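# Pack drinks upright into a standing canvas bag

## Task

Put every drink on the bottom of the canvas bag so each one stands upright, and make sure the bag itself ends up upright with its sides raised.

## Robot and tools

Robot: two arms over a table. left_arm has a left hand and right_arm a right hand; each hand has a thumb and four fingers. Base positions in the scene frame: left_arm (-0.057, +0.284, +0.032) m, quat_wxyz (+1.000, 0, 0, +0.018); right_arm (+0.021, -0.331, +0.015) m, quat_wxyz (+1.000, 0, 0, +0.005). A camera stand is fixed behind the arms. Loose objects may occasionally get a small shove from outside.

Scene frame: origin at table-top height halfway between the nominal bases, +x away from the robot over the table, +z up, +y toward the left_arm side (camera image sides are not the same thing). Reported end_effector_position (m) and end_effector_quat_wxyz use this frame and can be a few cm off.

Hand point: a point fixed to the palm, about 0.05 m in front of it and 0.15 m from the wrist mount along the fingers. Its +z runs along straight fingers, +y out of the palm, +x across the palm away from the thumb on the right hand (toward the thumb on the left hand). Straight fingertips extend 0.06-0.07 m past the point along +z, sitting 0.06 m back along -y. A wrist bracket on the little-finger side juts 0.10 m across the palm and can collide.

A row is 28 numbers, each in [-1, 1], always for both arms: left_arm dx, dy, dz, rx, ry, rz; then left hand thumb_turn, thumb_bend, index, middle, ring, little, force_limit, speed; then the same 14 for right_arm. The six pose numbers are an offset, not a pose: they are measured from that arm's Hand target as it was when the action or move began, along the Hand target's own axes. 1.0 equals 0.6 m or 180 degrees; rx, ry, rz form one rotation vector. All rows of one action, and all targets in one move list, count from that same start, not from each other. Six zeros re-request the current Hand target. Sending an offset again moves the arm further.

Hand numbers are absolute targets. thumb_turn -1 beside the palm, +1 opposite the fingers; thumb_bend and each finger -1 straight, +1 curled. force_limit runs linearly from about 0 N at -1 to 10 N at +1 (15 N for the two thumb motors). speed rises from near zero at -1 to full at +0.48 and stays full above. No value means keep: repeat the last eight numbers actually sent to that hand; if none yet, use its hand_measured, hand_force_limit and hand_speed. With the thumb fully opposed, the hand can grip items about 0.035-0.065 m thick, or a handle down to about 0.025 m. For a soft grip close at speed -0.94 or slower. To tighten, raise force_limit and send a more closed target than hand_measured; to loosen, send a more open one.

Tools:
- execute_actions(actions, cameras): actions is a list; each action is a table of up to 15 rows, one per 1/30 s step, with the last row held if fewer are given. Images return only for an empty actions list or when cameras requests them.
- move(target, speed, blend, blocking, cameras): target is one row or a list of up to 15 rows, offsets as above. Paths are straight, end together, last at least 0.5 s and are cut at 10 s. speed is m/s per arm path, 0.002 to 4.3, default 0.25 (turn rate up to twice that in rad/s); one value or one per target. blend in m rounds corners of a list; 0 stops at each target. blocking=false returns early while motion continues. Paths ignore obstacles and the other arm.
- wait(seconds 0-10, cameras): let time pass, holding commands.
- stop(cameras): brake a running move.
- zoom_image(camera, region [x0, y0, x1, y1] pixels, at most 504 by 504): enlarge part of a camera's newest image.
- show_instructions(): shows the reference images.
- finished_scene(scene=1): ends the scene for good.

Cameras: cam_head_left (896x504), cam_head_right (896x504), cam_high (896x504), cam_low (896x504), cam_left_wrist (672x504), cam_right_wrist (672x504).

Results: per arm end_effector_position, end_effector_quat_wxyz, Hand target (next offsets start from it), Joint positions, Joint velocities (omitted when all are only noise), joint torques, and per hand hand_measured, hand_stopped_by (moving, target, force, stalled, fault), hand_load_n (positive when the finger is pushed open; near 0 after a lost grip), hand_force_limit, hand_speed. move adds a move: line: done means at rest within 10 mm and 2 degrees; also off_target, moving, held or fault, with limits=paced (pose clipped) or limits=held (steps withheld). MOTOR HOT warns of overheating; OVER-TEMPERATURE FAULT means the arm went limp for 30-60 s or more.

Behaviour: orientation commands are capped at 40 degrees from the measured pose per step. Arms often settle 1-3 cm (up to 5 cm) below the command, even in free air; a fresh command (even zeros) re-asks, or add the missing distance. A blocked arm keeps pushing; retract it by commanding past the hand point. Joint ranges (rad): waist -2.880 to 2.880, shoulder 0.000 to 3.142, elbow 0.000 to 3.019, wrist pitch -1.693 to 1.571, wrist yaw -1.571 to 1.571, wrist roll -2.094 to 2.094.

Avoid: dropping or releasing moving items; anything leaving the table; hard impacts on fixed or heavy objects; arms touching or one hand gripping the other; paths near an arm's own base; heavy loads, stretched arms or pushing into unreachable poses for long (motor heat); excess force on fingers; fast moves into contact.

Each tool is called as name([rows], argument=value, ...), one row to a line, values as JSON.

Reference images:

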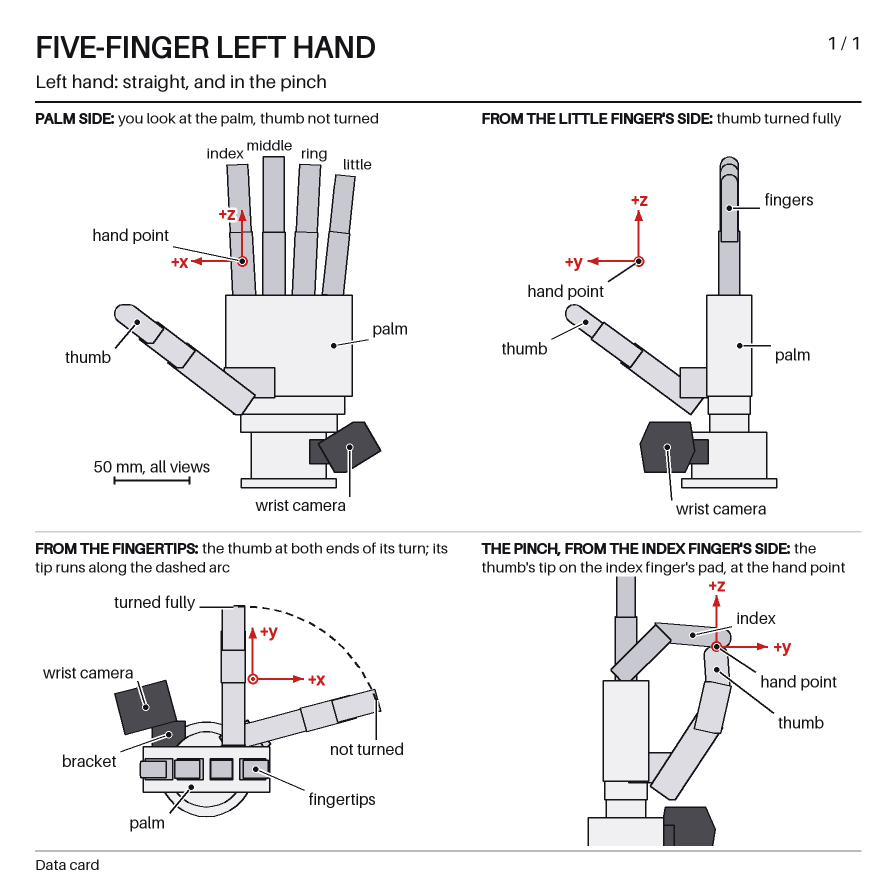

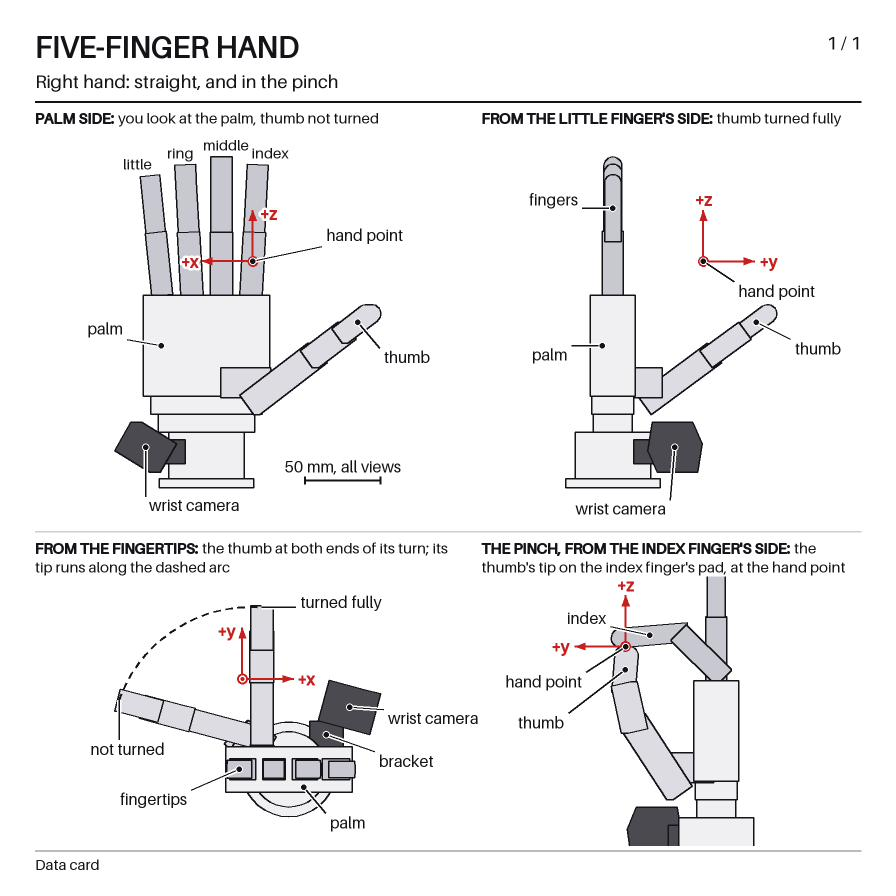

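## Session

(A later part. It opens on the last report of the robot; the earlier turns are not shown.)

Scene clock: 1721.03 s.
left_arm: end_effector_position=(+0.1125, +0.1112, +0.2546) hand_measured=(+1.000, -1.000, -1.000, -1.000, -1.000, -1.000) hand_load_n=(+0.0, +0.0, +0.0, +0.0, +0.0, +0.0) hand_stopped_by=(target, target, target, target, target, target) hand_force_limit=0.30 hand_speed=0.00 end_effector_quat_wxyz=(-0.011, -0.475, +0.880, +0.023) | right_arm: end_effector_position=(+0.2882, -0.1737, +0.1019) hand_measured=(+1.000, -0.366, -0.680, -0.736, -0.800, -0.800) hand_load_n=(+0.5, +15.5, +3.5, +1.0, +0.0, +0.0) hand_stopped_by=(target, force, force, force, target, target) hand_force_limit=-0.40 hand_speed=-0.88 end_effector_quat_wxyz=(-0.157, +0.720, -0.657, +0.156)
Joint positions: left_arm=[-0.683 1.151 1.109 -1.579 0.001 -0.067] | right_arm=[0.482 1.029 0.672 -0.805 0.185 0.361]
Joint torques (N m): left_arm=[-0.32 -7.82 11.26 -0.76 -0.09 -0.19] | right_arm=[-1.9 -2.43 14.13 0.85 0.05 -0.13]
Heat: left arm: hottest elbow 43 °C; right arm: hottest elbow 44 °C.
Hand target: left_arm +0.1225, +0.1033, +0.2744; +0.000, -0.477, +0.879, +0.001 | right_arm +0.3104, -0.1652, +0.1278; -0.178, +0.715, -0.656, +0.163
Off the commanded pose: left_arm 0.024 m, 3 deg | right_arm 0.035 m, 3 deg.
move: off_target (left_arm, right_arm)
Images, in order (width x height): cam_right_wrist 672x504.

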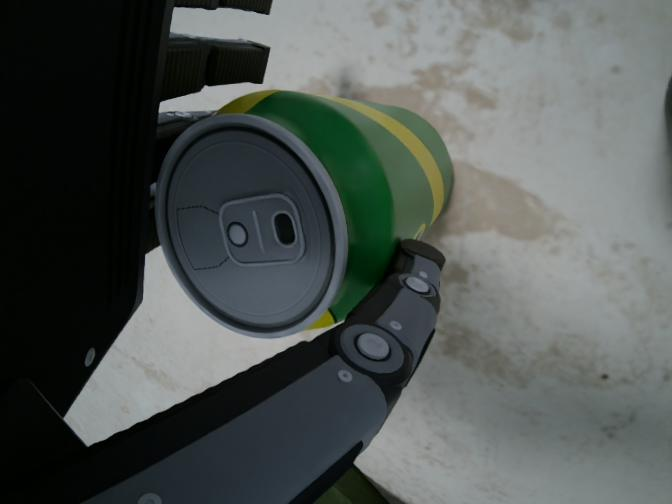

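move(target=[0, 0, 0, 0, 0, 0, 1, -1, -1, -1, -1, -1, 0.3, 0, 0.0, -0.016, -0.03, 0, 0, 0, 1, -0.3, -0.4, -0.4, -0.8, -0.8, -0.4, -0.88], speed=0.05, cameras=["cam_right_wrist", "cam_low"])

Scene clock: 1722.37 s.
left_arm: end_effector_position=(+0.1125, +0.1112, +0.2546) hand_measured=(+1.000, -1.000, -1.000, -1.000, -1.000, -1.000) hand_load_n=(+0.0, +0.0, +0.0, +0.0, +0.0, +0.0) hand_stopped_by=(target, target, target, target, target, target) hand_force_limit=0.30 hand_speed=0.00 end_effector_quat_wxyz=(-0.011, -0.475, +0.880, +0.023) | right_arm: end_effector_position=(+0.2924, -0.1713, +0.1217) hand_measured=(+1.000, -0.362, -0.680, -0.736, -0.800, -0.800) hand_load_n=(+0.0, +0.0, +0.0, +0.0, +0.0, +0.0) hand_stopped_by=(target, force, force, force, target, target) hand_force_limit=-0.40 hand_speed=-0.88 end_effector_quat_wxyz=(-0.155, +0.722, -0.657, +0.154)
Joint positions: left_arm=[-0.683 1.151 1.109 -1.579 0.001 -0.067] | right_arm=[0.481 1.028 0.728 -0.868 0.184 0.359]
Joint torques (N m): left_arm=[-0.32 -7.88 11.26 -0.75 -0.09 -0.19] | right_arm=[-1.85 -3.84 13.44 0.85 0.11 -0.12]
Heat: left arm: hottest elbow 43 °C; right arm: hottest elbow 45 °C.
Hand target: left_arm +0.1225, +0.1033, +0.2744; +0.000, -0.477, +0.879, +0.001 | right_arm +0.3105, -0.1653, +0.1482; -0.178, +0.715, -0.656, +0.164
Off the commanded pose: left_arm 0.024 m, 3 deg | right_arm 0.033 m, 3 deg.
move: off_target (left_arm, right_arm)
Images, in order (width x height): cam_low 896x504, cam_right_wrist 672x504.

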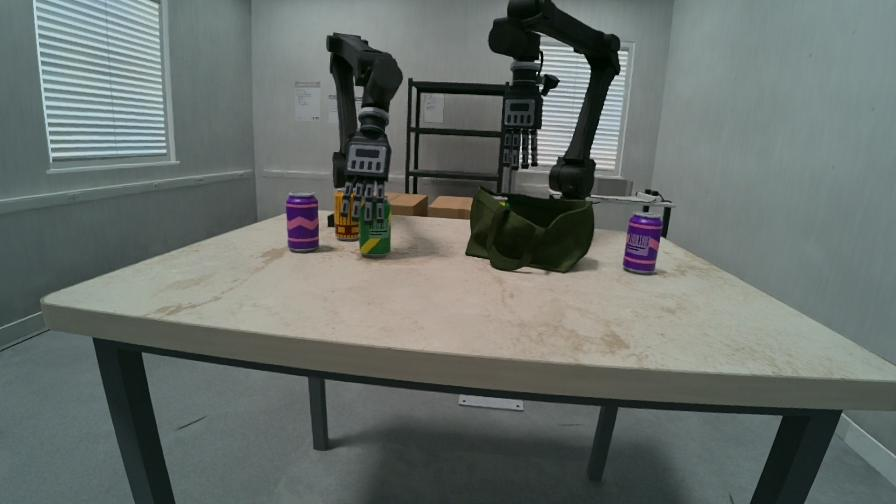

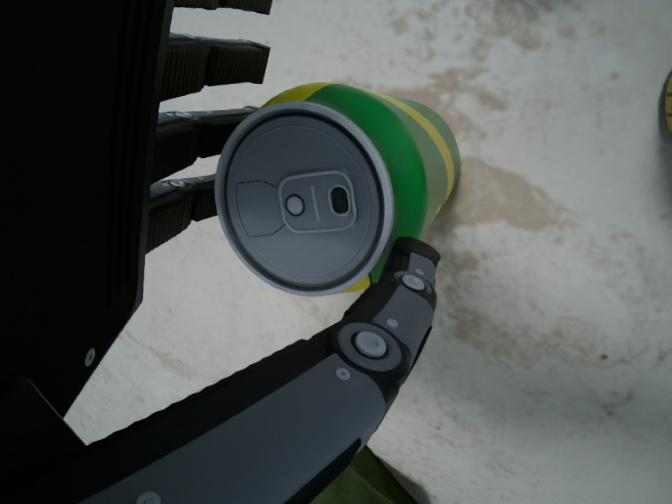

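move(target=[0, 0, 0, 0, 0, 0, 1, -1, -1, -1, -1, -1, 0.3, 0, 0, 0, 0, 0, 0, 0, 1, -1, -0.8, -0.8, -0.8, -0.8, 0.5, -0.3], speed=0.1)

move(target=[0, 0, 0, 0, 0, 0, 1, -1, -1, -1, -1, -1, 0.3, 0, 0.0035, 0.0664, 0.0585, 0, 0, 0, 1, -1, -0.8, -0.8, -0.8, -0.8, 0.5, -0.3], speed=0.08, cameras=["cam_right_wrist", "cam_low"])

zoom_image(camera="cam_low", region=[320, 160, 440, 280])

Scene clock: 1728.97 s.
left_arm: end_effector_position=(+0.1125, +0.1112, +0.2546) hand_measured=(+1.000, -1.000, -1.000, -1.000, -1.000, -1.000) hand_load_n=(+0.0, +0.0, +0.0, +0.0, +0.0, +0.0) hand_stopped_by=(target, target, target, target, target, target) hand_force_limit=0.30 hand_speed=0.00 end_effector_quat_wxyz=(-0.011, -0.475, +0.880, +0.023) | right_arm: end_effector_position=(+0.2924, -0.1713, +0.1217) hand_measured=(+1.000, -1.000, -0.800, -0.800, -0.800, -0.800) hand_load_n=(+0.0, +0.0, +0.0, +0.0, +0.5, +0.0) hand_stopped_by=(target, target, target, target, target, target) hand_force_limit=0.50 hand_speed=-0.30 end_effector_quat_wxyz=(-0.155, +0.722, -0.657, +0.154)
Joint positions: left_arm=[-0.683 1.151 1.109 -1.579 0.001 -0.067] | right_arm=[0.481 1.028 0.728 -0.868 0.184 0.359]
Joint torques (N m): left_arm=[-0.32 -7.88 11.26 -0.73 -0.09 -0.19] | right_arm=[-1.85 -3.84 13.45 0.84 0.11 -0.12]
Heat: left arm: hottest elbow 43 °C; right arm: hottest elbow 45 °C.
Hand target: left_arm +0.1225, +0.1033, +0.2744; +0.000, -0.477, +0.879, +0.001 | right_arm +0.3105, -0.1653, +0.1482; -0.178, +0.715, -0.656, +0.164
Off the commanded pose: left_arm 0.024 m, 3 deg | right_arm 0.033 m, 3 deg.
move: off_target (left_arm, right_arm)

Scene clock: 1730.20 s.
left_arm: end_effector_position=(+0.1125, +0.1112, +0.2546) hand_measured=(+1.000, -1.000, -1.000, -1.000, -1.000, -1.000) hand_load_n=(+0.0, -0.5, +0.5, +0.0, +0.0, +0.0) hand_stopped_by=(target, target, target, target, target, target) hand_force_limit=0.30 hand_speed=0.00 end_effector_quat_wxyz=(-0.011, -0.475, +0.880, +0.023) | right_arm: end_effector_position=(+0.2925, -0.1716, +0.0994) hand_measured=(+1.000, -1.000, -0.800, -0.800, -0.800, -0.800) hand_load_n=(+0.0, +0.0, +0.0, +0.0, +0.0, +0.0) hand_stopped_by=(target, target, target, target, target, target) hand_force_limit=0.50 hand_speed=-0.30 end_effector_quat_wxyz=(-0.171, +0.717, -0.656, +0.161)
Joint positions: left_arm=[-0.683 1.151 1.109 -1.579 0.001 -0.067] | right_arm=[0.481 1.024 0.656 -0.764 0.186 0.36]
Joint torques (N m): left_arm=[-0.38 -7.82 11.26 -0.75 -0.1 -0.19] | right_arm=[-0.5 -3.72 7.95 2.07 0.3 0.03]
Heat: left arm: hottest elbow 43 °C; right arm: hottest elbow 45 °C.
Hand target: left_arm +0.1225, +0.1033, +0.2744; +0.000, -0.477, +0.879, +0.001 | right_arm +0.2920, -0.1691, +0.0985; -0.178, +0.715, -0.656, +0.163
Off the commanded pose: left_arm 0.024 m, 3 deg | right_arm 0.003 m, 1 deg.
move: off_target (left_arm)
Images, in order (width x height): cam_low 896x504, cam_right_wrist 672x504.

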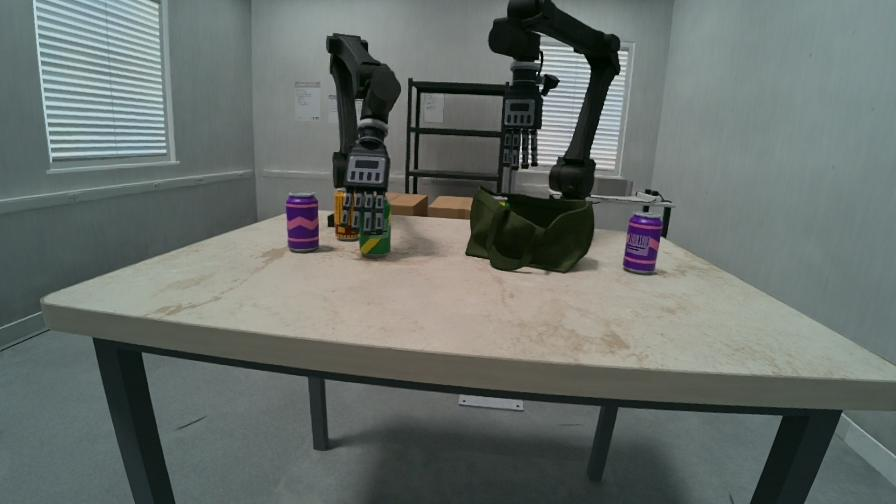

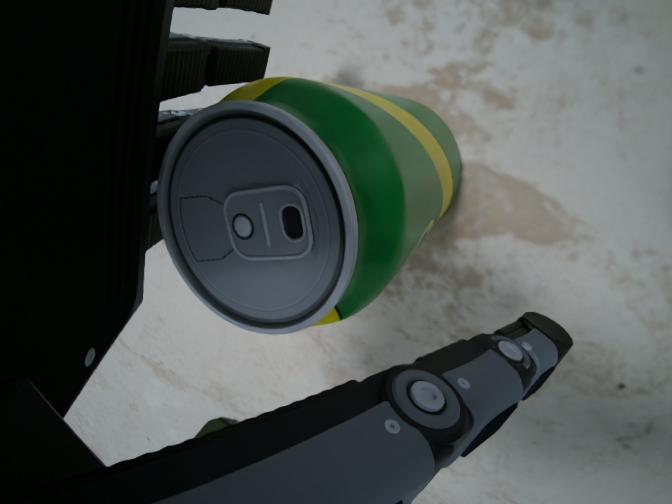

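Scaled by 4.200 from the camera's 896x504 image, which has a finer 1280x720 frame.

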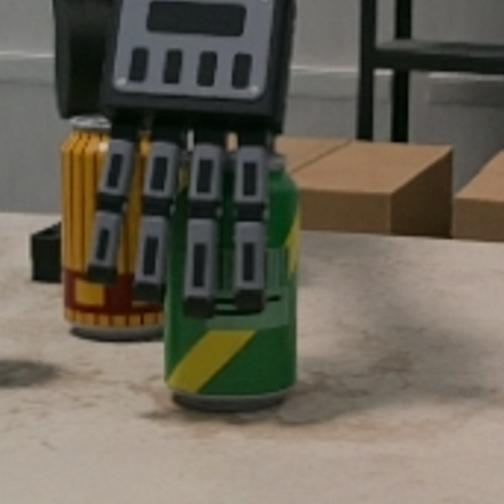

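move(target=[0, 0, 0, 0, 0, 0, 1, -1, -1, -1, -1, -1, 0.3, 0, 0, 0, 0, 0, 0, 0, 1, -0.2, -0.8, -0.8, -0.8, -0.8, 0.2, -0.85], speed=0.06, cameras=["cam_right_wrist"])

move(target=[0, 0, 0, 0, 0, 0, 1, -1, -1, -1, -1, -1, 0.3, 0, 0, 0, 0, 0, 0, 0, 1, -0.2, -0.3, -0.3, -0.3, -0.8, 0.4, -0.85], speed=0.06, cameras=["cam_right_wrist"])

Scene clock: 1742.67 s.
left_arm: end_effector_position=(+0.1125, +0.1112, +0.2546) hand_measured=(+1.000, -1.000, -1.000, -1.000, -1.000, -1.000) hand_load_n=(-0.5, +0.0, +0.0, +0.0, +0.0, +0.0) hand_stopped_by=(target, target, target, target, target, target) hand_force_limit=0.30 hand_speed=0.00 end_effector_quat_wxyz=(-0.011, -0.475, +0.880, +0.023) | right_arm: end_effector_position=(+0.2925, -0.1716, +0.0994) hand_measured=(+1.000, -0.360, -0.800, -0.800, -0.800, -0.800) hand_load_n=(+1.5, +10.0, +0.0, +2.5, +0.0, +0.0) hand_stopped_by=(target, force, target, target, target, target) hand_force_limit=0.20 hand_speed=-0.85 end_effector_quat_wxyz=(-0.171, +0.717, -0.656, +0.161)
Joint positions: left_arm=[-0.683 1.151 1.109 -1.579 0.001 -0.067] | right_arm=[0.481 1.024 0.656 -0.764 0.186 0.36]
Joint torques (N m): left_arm=[-0.38 -7.82 11.26 -0.75 -0.09 -0.19] | right_arm=[-0.5 -3.6 7.95 2.07 0.3 0.03]
Heat: left arm: hottest elbow 43 °C; right arm: hottest elbow 43 °C.
Hand target: left_arm +0.1225, +0.1033, +0.2744; +0.000, -0.477, +0.879, +0.001 | right_arm +0.2920, -0.1691, +0.0985; -0.178, +0.715, -0.656, +0.163
Off the commanded pose: left_arm 0.024 m, 3 deg | right_arm 0.003 m, 1 deg.
move: off_target (left_arm)
Images, in order (width x height): cam_right_wrist 672x504.

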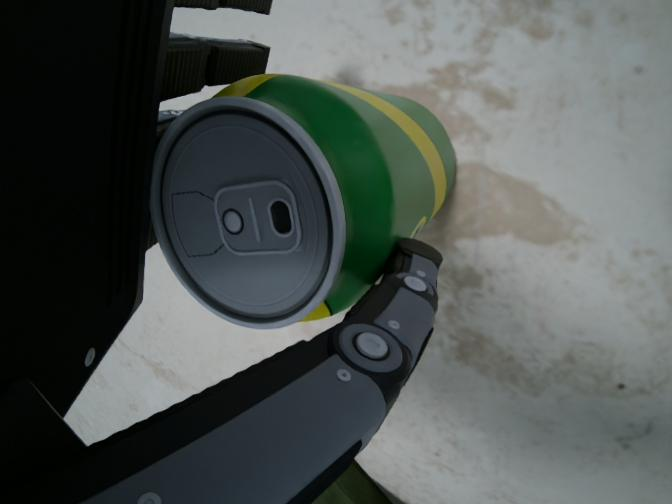

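Scene clock: 1743.67 s.
left_arm: end_effector_position=(+0.1125, +0.1112, +0.2546) hand_measured=(+1.000, -1.000, -1.000, -1.000, -1.000, -1.000) hand_load_n=(+0.0, +0.0, +0.0, +0.0, +0.0, +0.0) hand_stopped_by=(target, target, target, target, target, target) hand_force_limit=0.30 hand_speed=0.00 end_effector_quat_wxyz=(-0.011, -0.475, +0.880, +0.023) | right_arm: end_effector_position=(+0.2930, -0.1719, +0.0994) hand_measured=(+1.000, -0.364, -0.608, -0.678, -0.498, -0.800) hand_load_n=(+5.5, +30.5, +6.0, +3.5, +8.5, +0.0) hand_stopped_by=(target, force, force, force, force, target) hand_force_limit=0.40 hand_speed=-0.85 end_effector_quat_wxyz=(-0.171, +0.717, -0.656, +0.162)
Joint positions: left_arm=[-0.683 1.151 1.109 -1.579 0.001 -0.067] | right_arm=[0.481 1.024 0.656 -0.763 0.188 0.36]
Joint torques (N m): left_arm=[-0.38 -7.82 11.25 -0.75 -0.09 -0.19] | right_arm=[-0.5 -3.6 7.95 2.04 0.23 0.04]
Heat: left arm: hottest elbow 43 °C; right arm: hottest elbow 43 °C.
Hand target: left_arm +0.1225, +0.1033, +0.2744; +0.000, -0.477, +0.879, +0.001 | right_arm +0.2920, -0.1691, +0.0985; -0.178, +0.715, -0.656, +0.164
Off the commanded pose: left_arm 0.024 m, 3 deg | right_arm 0.003 m, 1 deg.
move: off_target (left_arm)
Images, in order (width x height): cam_right_wrist 672x504.

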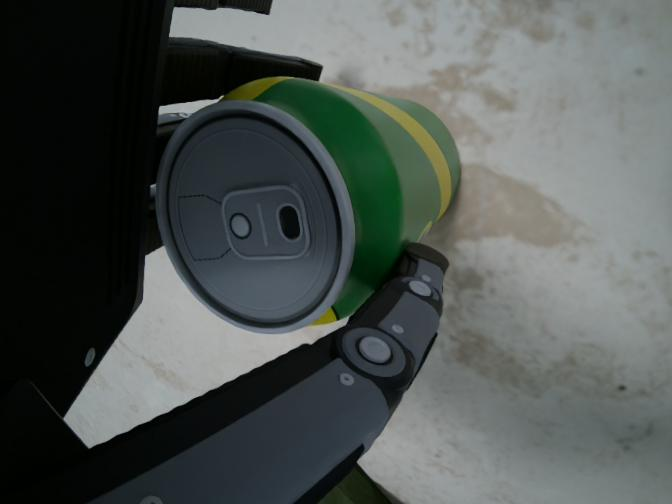

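move(target=[0, 0, 0, 0, 0, 0, 1, -1, -1, -1, -1, -1, 0.3, 0, 0, 0, 0, 0, 0, 0, 1, -0.2, -0.3, -0.3, -0.8, -0.8, 0.4, -0.85], speed=0.06)

move([
  [0, 0, 0, 0, 0, 0, 1, -1, -1, -1, -1, -1, 0.3, 0, 0.0, -0.04, -0.03, 0, 0, 0, 1, -0.2, -0.3, -0.3, -0.8, -0.8, 0.4, -0.85],
  [0, 0, 0, 0, 0, 0, 1, -1, -1, -1, -1, -1, 0.3, 0, 0.0, -0.06, -0.07, 0, 0, 0, 1, -0.2, -0.3, -0.3, -0.8, -0.8, 0.4, -0.85],
], speed=0.05, blend=0.01, cameras=["cam_right_wrist", "cam_low"])

Scene clock: 1745.63 s.
left_arm: end_effector_position=(+0.1125, +0.1112, +0.2546) hand_measured=(+1.000, -1.000, -1.000, -1.000, -1.000, -1.000) hand_load_n=(+0.0, -0.5, +0.0, +0.0, +0.0, +0.0) hand_stopped_by=(target, target, target, target, target, target) hand_force_limit=0.30 hand_speed=0.00 end_effector_quat_wxyz=(-0.011, -0.475, +0.880, +0.023) | right_arm: end_effector_position=(+0.2930, -0.1718, +0.0994) hand_measured=(+1.000, -0.364, -0.608, -0.678, -0.800, -0.800) hand_load_n=(+2.5, +29.0, +8.0, +5.0, +0.0, +0.0) hand_stopped_by=(target, force, force, force, target, target) hand_force_limit=0.40 hand_speed=-0.85 end_effector_quat_wxyz=(-0.171, +0.717, -0.656, +0.162)
Joint positions: left_arm=[-0.683 1.151 1.109 -1.579 0.001 -0.067] | right_arm=[0.482 1.024 0.656 -0.763 0.188 0.36]
Joint torques (N m): left_arm=[-0.38 -7.82 11.26 -0.75 -0.09 -0.2] | right_arm=[-0.56 -3.66 7.94 2.02 0.23 0.03]
Heat: left arm: hottest elbow 43 °C; right arm: hottest elbow 43 °C.
Hand target: left_arm +0.1225, +0.1033, +0.2744; +0.000, -0.477, +0.879, +0.001 | right_arm +0.2920, -0.1690, +0.0985; -0.178, +0.715, -0.656, +0.164
Off the commanded pose: left_arm 0.024 m, 3 deg | right_arm 0.003 m, 1 deg.
move: off_target (left_arm)

Scene clock: 1747.37 s.
left_arm: end_effector_position=(+0.1125, +0.1112, +0.2546) hand_measured=(+1.000, -1.000, -1.000, -1.000, -1.000, -1.000) hand_load_n=(+0.0, +0.0, +0.0, +0.0, +0.0, +0.0) hand_stopped_by=(target, target, target, target, target, target) hand_force_limit=0.30 hand_speed=0.00 end_effector_quat_wxyz=(-0.011, -0.475, +0.880, +0.023) | right_arm: end_effector_position=(+0.2757, -0.1804, +0.1102) hand_measured=(+1.000, -0.364, -0.608, -0.678, -0.800, -0.800) hand_load_n=(+3.0, +28.0, +6.0, +5.0, +0.0, +0.0) hand_stopped_by=(target, force, force, force, target, target) hand_force_limit=0.40 hand_speed=-0.85 end_effector_quat_wxyz=(-0.133, +0.726, -0.658, +0.148)
Joint positions: left_arm=[-0.683 1.151 1.109 -1.579 0.001 -0.067] | right_arm=[0.482 1.016 0.696 -0.894 0.185 0.36]
Joint torques (N m): left_arm=[-0.32 -7.82 11.26 -0.76 -0.09 -0.2] | right_arm=[-1.67 -4.89 15.39 0.94 0.11 -0.11]
Heat: left arm: hottest elbow 43 °C; right arm: hottest elbow 43 °C.
Hand target: left_arm +0.1225, +0.1033, +0.2744; +0.000, -0.477, +0.879, +0.001 | right_arm +0.3040, -0.1679, +0.1526; -0.178, +0.715, -0.656, +0.164
Off the commanded pose: left_arm 0.024 m, 3 deg | right_arm 0.052 m, 6 deg.
move: off_target (left_arm, right_arm)
Images, in order (width x height): cam_low 896x504, cam_right_wrist 672x504.

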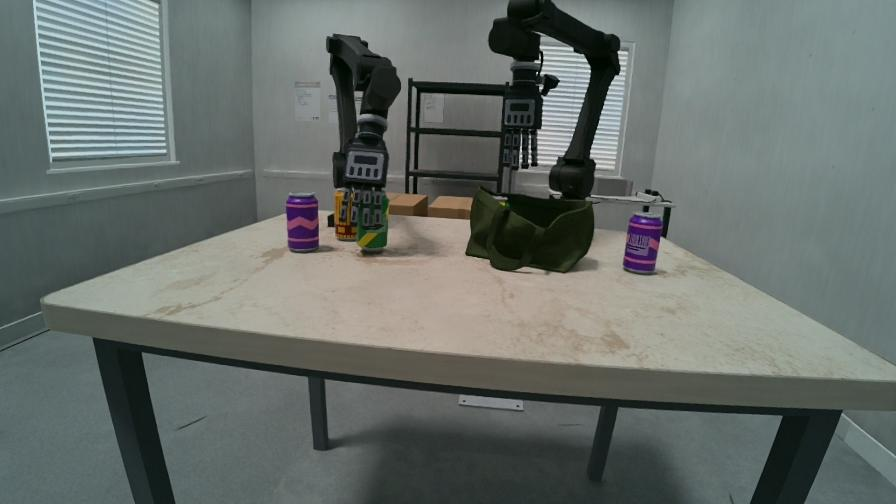

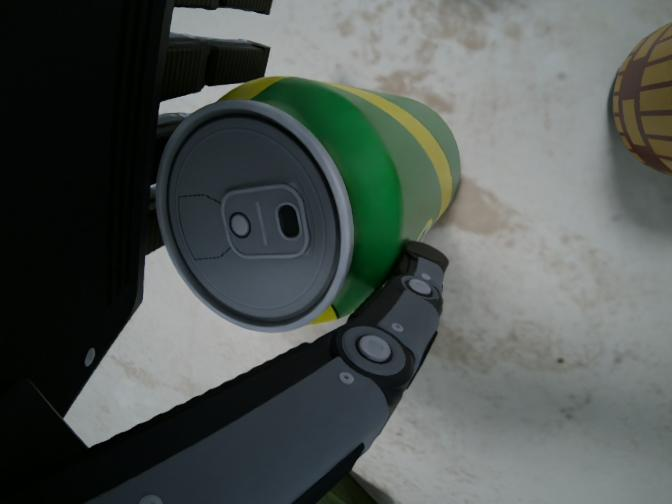

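move(target=[0, 0, 0, 0, 0, 0, 1, -1, -1, -1, -1, -1, 0.3, 0, 0.0, -0.125, -0.235, 0, 0, 0, 1, -0.2, -0.3, -0.3, -0.8, -0.8, 0.4, -0.85], speed=0.1, cameras=["cam_right_wrist", "cam_low", "cam_high"])

Scene clock: 1760.83 s.
left_arm: end_effector_position=(+0.1125, +0.1112, +0.2546) hand_measured=(+1.000, -1.000, -1.000, -1.000, -1.000, -1.000) hand_load_n=(+0.0, -0.5, +0.0, +0.0, +0.0, +0.0) hand_stopped_by=(target, target, target, target, target, target) hand_force_limit=0.30 hand_speed=0.00 end_effector_quat_wxyz=(-0.011, -0.475, +0.880, +0.023) | right_arm: end_effector_position=(+0.2876, -0.1740, +0.2733) hand_measured=(+1.000, -0.364, -0.608, -0.678, -0.800, -0.800) hand_load_n=(+2.5, +28.0, +6.0, +5.0, +0.0, +0.0) hand_stopped_by=(target, force, force, force, target, target) hand_force_limit=0.40 hand_speed=-0.85 end_effector_quat_wxyz=(-0.142, +0.724, -0.658, +0.151)
Joint positions: left_arm=[-0.683 1.151 1.109 -1.579 0.001 -0.067] | right_arm=[0.482 0.993 1.112 -1.315 0.185 0.36]
Joint torques (N m): left_arm=[-0.32 -7.88 11.25 -0.73 -0.09 -0.19] | right_arm=[-1.73 -3.55 16.12 0.98 0.11 -0.11]
Heat: left arm: hottest elbow 43 °C; right arm: hottest elbow 45 °C.
Hand target: left_arm +0.1225, +0.1033, +0.2744; +0.000, -0.477, +0.879, +0.001 | right_arm +0.3042, -0.1679, +0.3122; -0.178, +0.715, -0.656, +0.164
Off the commanded pose: left_arm 0.024 m, 3 deg | right_arm 0.043 m, 5 deg.
move: off_target (left_arm, right_arm)
Images, in order (width x height): cam_high 896x504, cam_low 896x504, cam_right_wrist 672x504.

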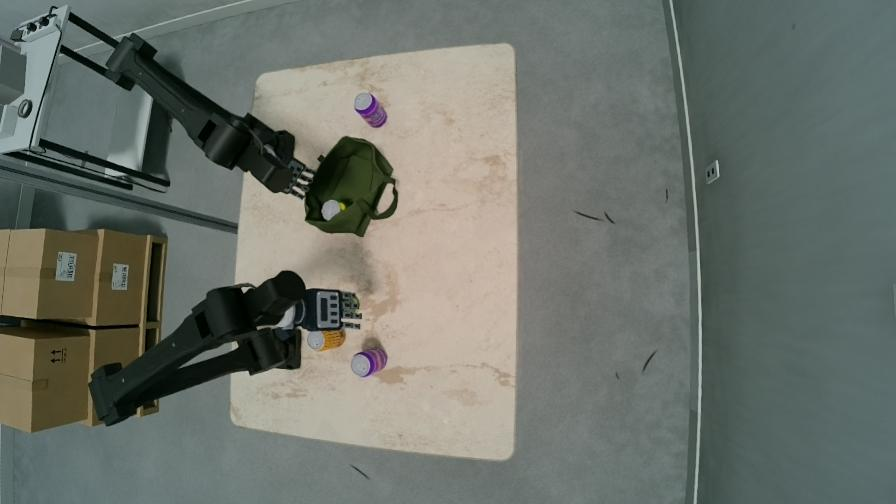

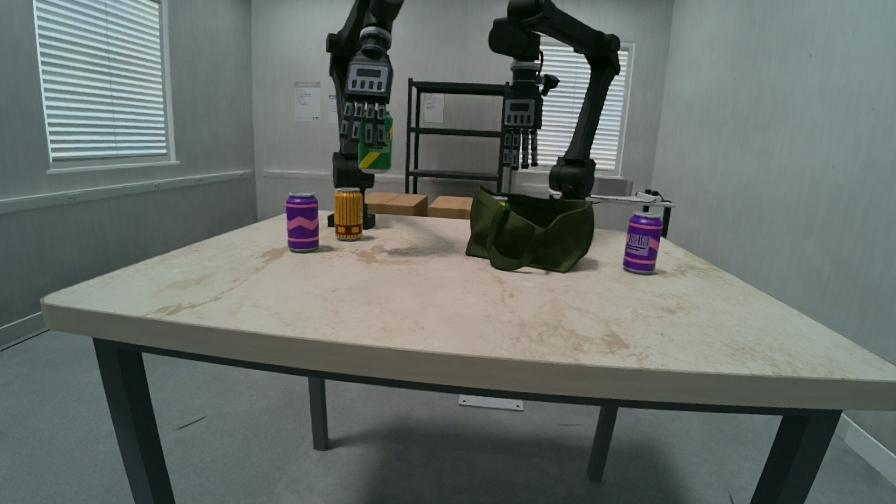

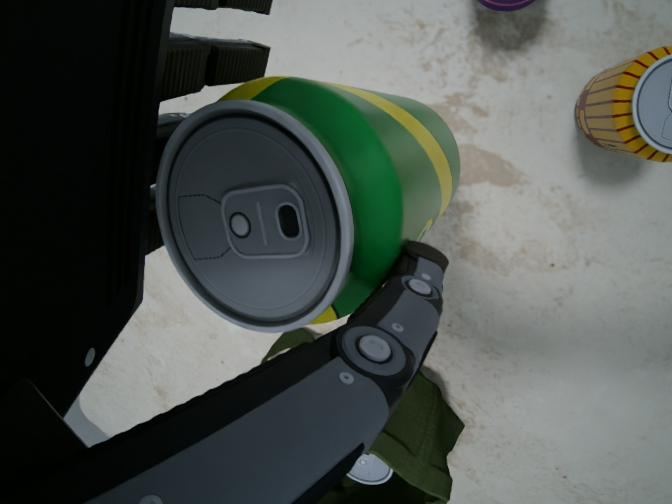

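move(target=[-0.3567, 0.2367, -0.0427, 0, 0, 0, 1, -1, -1, -1, -1, -1, 0.3, 0, 0, 0, 0, 0, 0, 0, 1, -0.2, -0.3, -0.3, -0.8, -0.8, 0.4, -0.85], speed=0.25)

move(target=[0, 0, 0, 0, 0, 0, 1, -1, -1, -1, -1, -1, 0.3, 0, -0.6162, -0.0581, -0.0031, 0, 0.0834, 0.157, 1, -0.2, -0.3, -0.3, -0.8, -0.8, 0.4, -0.85], speed=0.2, cameras=["cam_right_wrist", "cam_low", "cam_high", "cam_head_left"])

Scene clock: 1764.73 s.
left_arm: end_effector_position=(+0.1151, +0.3566, +0.2885) hand_measured=(+1.000, -1.000, -1.000, -1.000, -1.000, -1.000) hand_load_n=(+0.0, +0.0, +0.0, +0.0, +0.0, +0.0) hand_stopped_by=(target, target, target, target, target, target) hand_force_limit=0.30 hand_speed=0.00 end_effector_quat_wxyz=(+0.011, -0.480, +0.877, +0.002) | right_arm: end_effector_position=(+0.2876, -0.1740, +0.2733) hand_measured=(+1.000, -0.364, -0.608, -0.678, -0.800, -0.800) hand_load_n=(+2.5, +28.0, +6.0, +5.5, +0.0, +0.0) hand_stopped_by=(target, force, force, force, target, target) hand_force_limit=0.40 hand_speed=-0.85 end_effector_quat_wxyz=(-0.142, +0.724, -0.658, +0.151)
Joint positions: left_arm=[0.228 0.97 1.087 -1.667 -0.008 0.834] | right_arm=[0.482 0.993 1.112 -1.315 0.185 0.36]
Joint torques (N m): left_arm=[0.5 -4.07 9.92 -0.58 0.09 -0.03] | right_arm=[-1.67 -3.37 16.1 0.95 0.1 -0.11]
Heat: left arm: hottest elbow 43 °C; right arm: hottest elbow 45 °C.
Hand target: left_arm +0.1199, +0.3601, +0.3003; +0.000, -0.477, +0.879, +0.001 | right_arm +0.3042, -0.1679, +0.3123; -0.178, +0.715, -0.656, +0.164
Off the commanded pose: left_arm 0.013 m, 1 deg | right_arm 0.043 m, 5 deg.
joint sent to its limit (left arm) — joint 4 (wrist pitch), lower limit. The joint targets still meet the commanded pose.
move: off_target (left_arm, right_arm)

Scene clock: 1767.50 s.
left_arm: end_effector_position=(+0.1151, +0.3567, +0.2885) hand_measured=(+1.000, -1.000, -1.000, -1.000, -1.000, -1.000) hand_load_n=(+0.0, +0.0, +0.0, +0.0, +0.0, +0.0) hand_stopped_by=(target, target, target, target, target, target) hand_force_limit=0.30 hand_speed=0.00 end_effector_quat_wxyz=(+0.011, -0.480, +0.877, +0.002) | right_arm: end_effector_position=(+0.2945, +0.1892, +0.2904) hand_measured=(+1.000, -0.364, -0.608, -0.678, -0.800, -0.800) hand_load_n=(+3.0, +27.5, +3.0, +5.5, +0.0, +0.0) hand_stopped_by=(target, force, force, force, target, target) hand_force_limit=0.40 hand_speed=-0.85 end_effector_quat_wxyz=(+0.145, -0.530, +0.815, -0.185)
Joint positions: left_arm=[0.228 0.97 1.087 -1.667 -0.008 0.835] | right_arm=[1.137 1.78 1.943 -1.684 0.472 1.551]
Joint torques (N m): left_arm=[0.56 -4.13 9.92 -0.58 0.08 0.02] | right_arm=[-0.97 -15.27 15.23 0.21 0.69 0.09]
Heat: left arm: hottest elbow 43 °C; right arm: hottest elbow 46 °C.
Hand target: left_arm +0.1199, +0.3601, +0.3003; +0.000, -0.477, +0.879, +0.001 | right_arm +0.3017, +0.2031, +0.3303; +0.126, -0.507, +0.827, -0.206
Off the commanded pose: left_arm 0.013 m, 1 deg | right_arm 0.043 m, 4 deg.
joint sent to its limit (left arm) — joint 4 (wrist pitch), lower limit. The joint targets still meet the commanded pose.
joint sent to its limit (right arm) — joint 4 (wrist pitch), lower limit. The joint targets are off in orientation, not in position.
move: off_target (left_arm, right_arm)
Images, in order (width x height): cam_head_left 896x504, cam_high 896x504, cam_low 896x504, cam_right_wrist 672x504.

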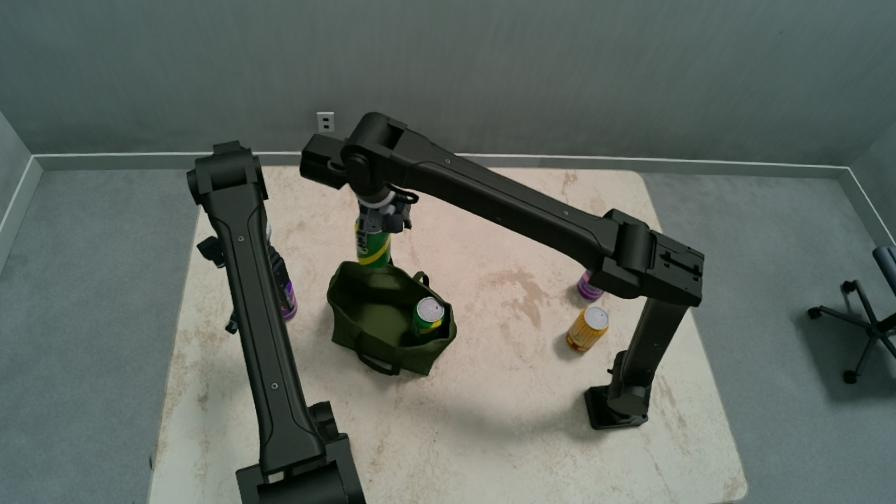

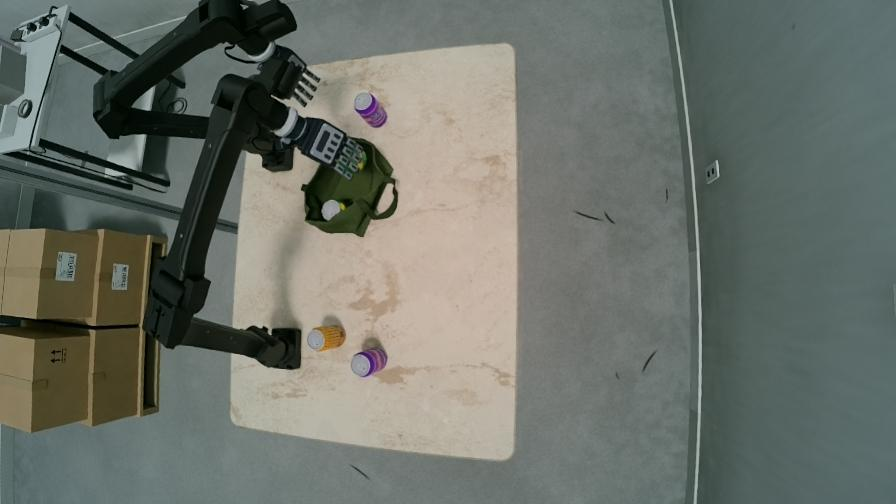

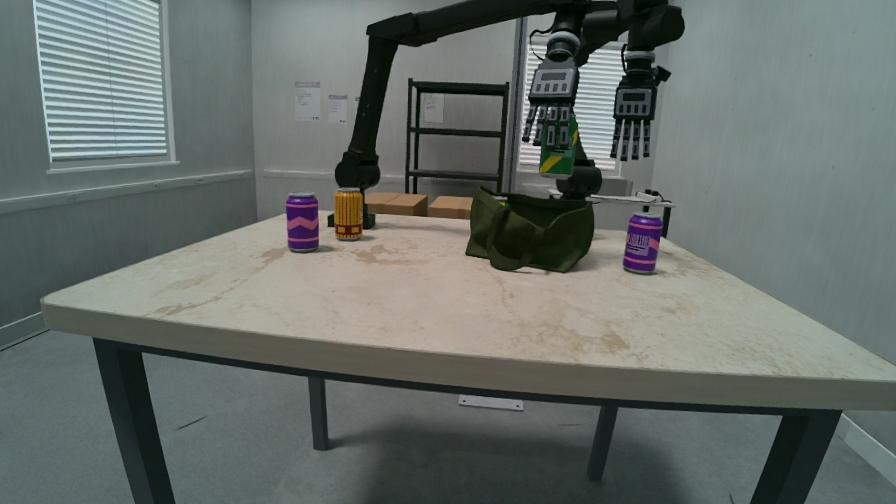

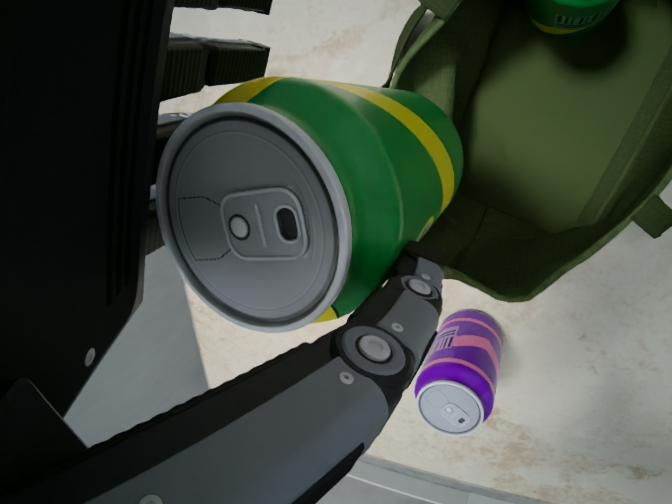

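zoom_image(camera="cam_high", region=[290, 90, 410, 245])

zoom_image(camera="cam_head_left", region=[310, 190, 480, 390])

Scaled by 3.252 from the camera's 896x504 image, which has a finer 1280x720 frame.

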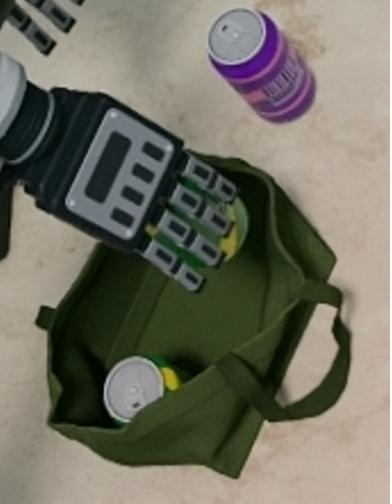

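Scaled by 2.520 from the camera's 896x504 image, which has a finer 1280x720 frame.

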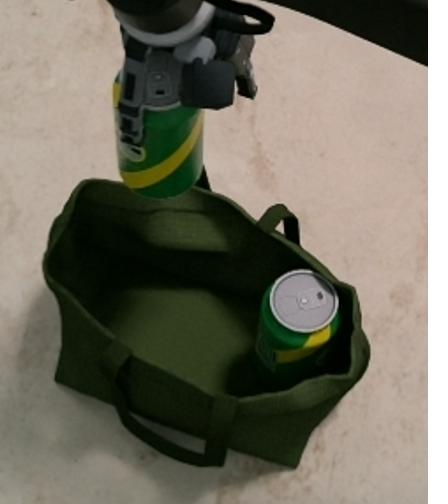

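move(target=[0, 0, 0, 0, 0, 0, 1, -1, -1, -1, -1, -1, 0.3, 0, 0.0317, 0.0788, 0.0945, 0, 0, 0, 1, -0.2, -0.3, -0.3, -0.8, -0.8, 0.4, -0.85], speed=0.08, cameras=["cam_right_wrist", "cam_low", "cam_high", "cam_head_left"])

zoom_image(camera="cam_high", region=[290, 90, 410, 245])

Scene clock: 1773.40 s.
left_arm: end_effector_position=(+0.1151, +0.3567, +0.2885) hand_measured=(+1.000, -1.000, -1.000, -1.000, -1.000, -1.000) hand_load_n=(+0.0, +0.0, +0.0, +0.0, +0.0, +0.0) hand_stopped_by=(target, target, target, target, target, target) hand_force_limit=0.30 hand_speed=0.00 end_effector_quat_wxyz=(+0.011, -0.480, +0.877, +0.002) | right_arm: end_effector_position=(+0.2832, +0.1934, +0.2488) hand_measured=(+1.000, -0.364, -0.608, -0.678, -0.800, -0.800) hand_load_n=(+3.5, +27.0, +3.0, +5.5, +0.0, +0.0) hand_stopped_by=(target, force, force, force, target, target) hand_force_limit=0.40 hand_speed=-0.85 end_effector_quat_wxyz=(+0.122, -0.510, +0.827, -0.204)
Joint positions: left_arm=[0.228 0.97 1.087 -1.667 -0.008 0.835] | right_arm=[1.164 1.818 1.889 -1.684 0.478 1.649]
Joint torques (N m): left_arm=[0.5 -4.07 9.91 -0.58 0.09 0.02] | right_arm=[-0.56 -16.03 8.9 0.05 0.67 0.08]
Heat: left arm: hottest elbow 44 °C; right arm: hottest elbow 46 °C.
Hand target: left_arm +0.1199, +0.3601, +0.3003; +0.000, -0.477, +0.879, +0.001 | right_arm +0.2798, +0.1929, +0.2579; +0.126, -0.507, +0.827, -0.206
Off the commanded pose: left_arm 0.013 m, 1 deg | right_arm 0.010 m, 1 deg.
joint sent to its limit (left arm) — joint 4 (wrist pitch), lower limit. The joint targets still meet the commanded pose.
joint sent to its limit (right arm) — joint 4 (wrist pitch), lower limit. The joint targets still meet the commanded pose.
move: off_target (left_arm)
Images, in order (width x height): cam_head_left 896x504, cam_high 896x504, cam_low 896x504, cam_right_wrist 672x504.

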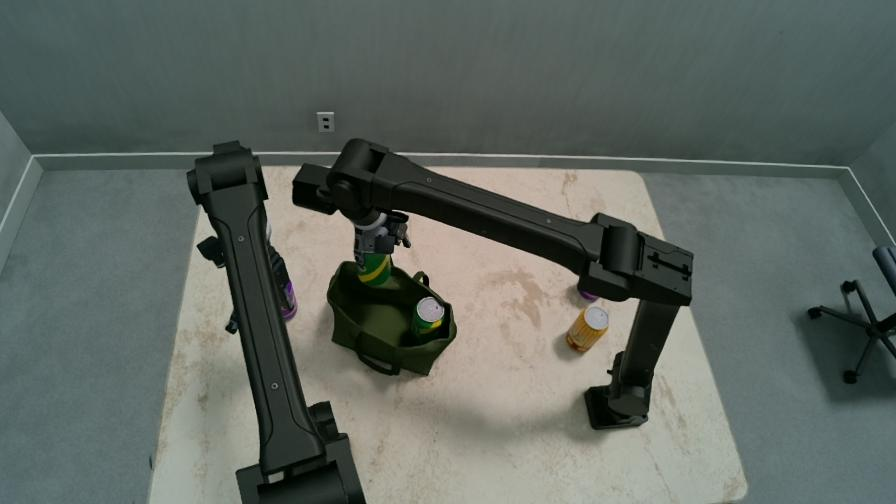

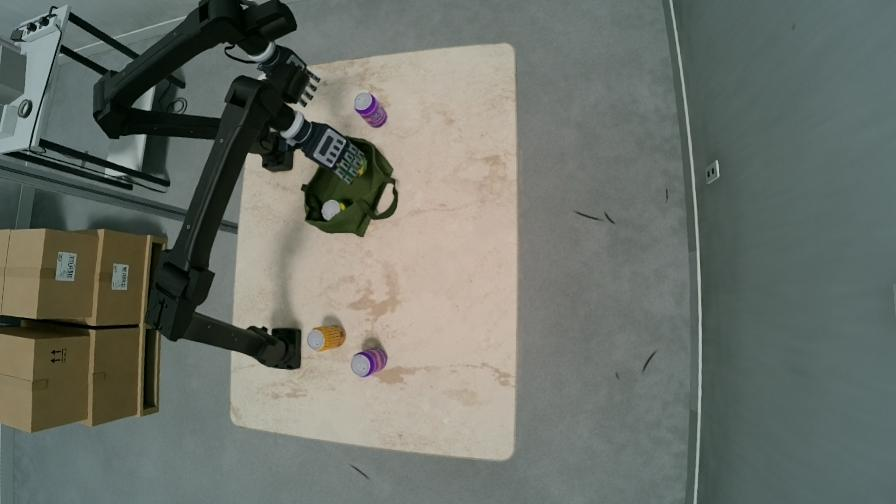

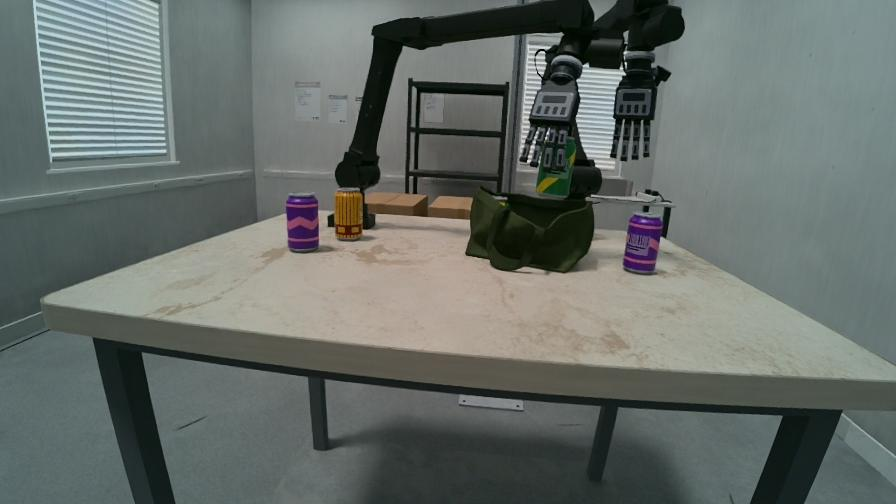

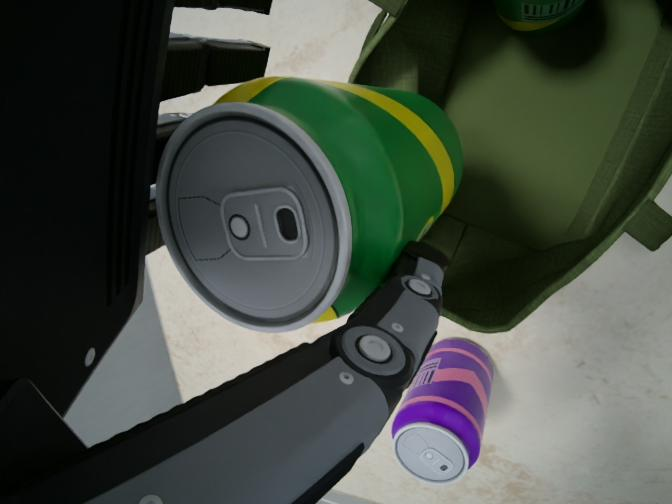

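Scaled by 3.252 from the camera's 896x504 image, which has a finer 1280x720 frame.

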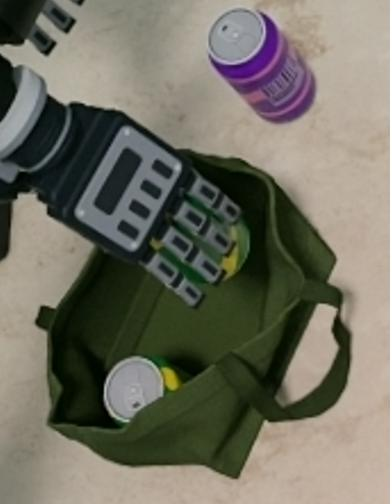

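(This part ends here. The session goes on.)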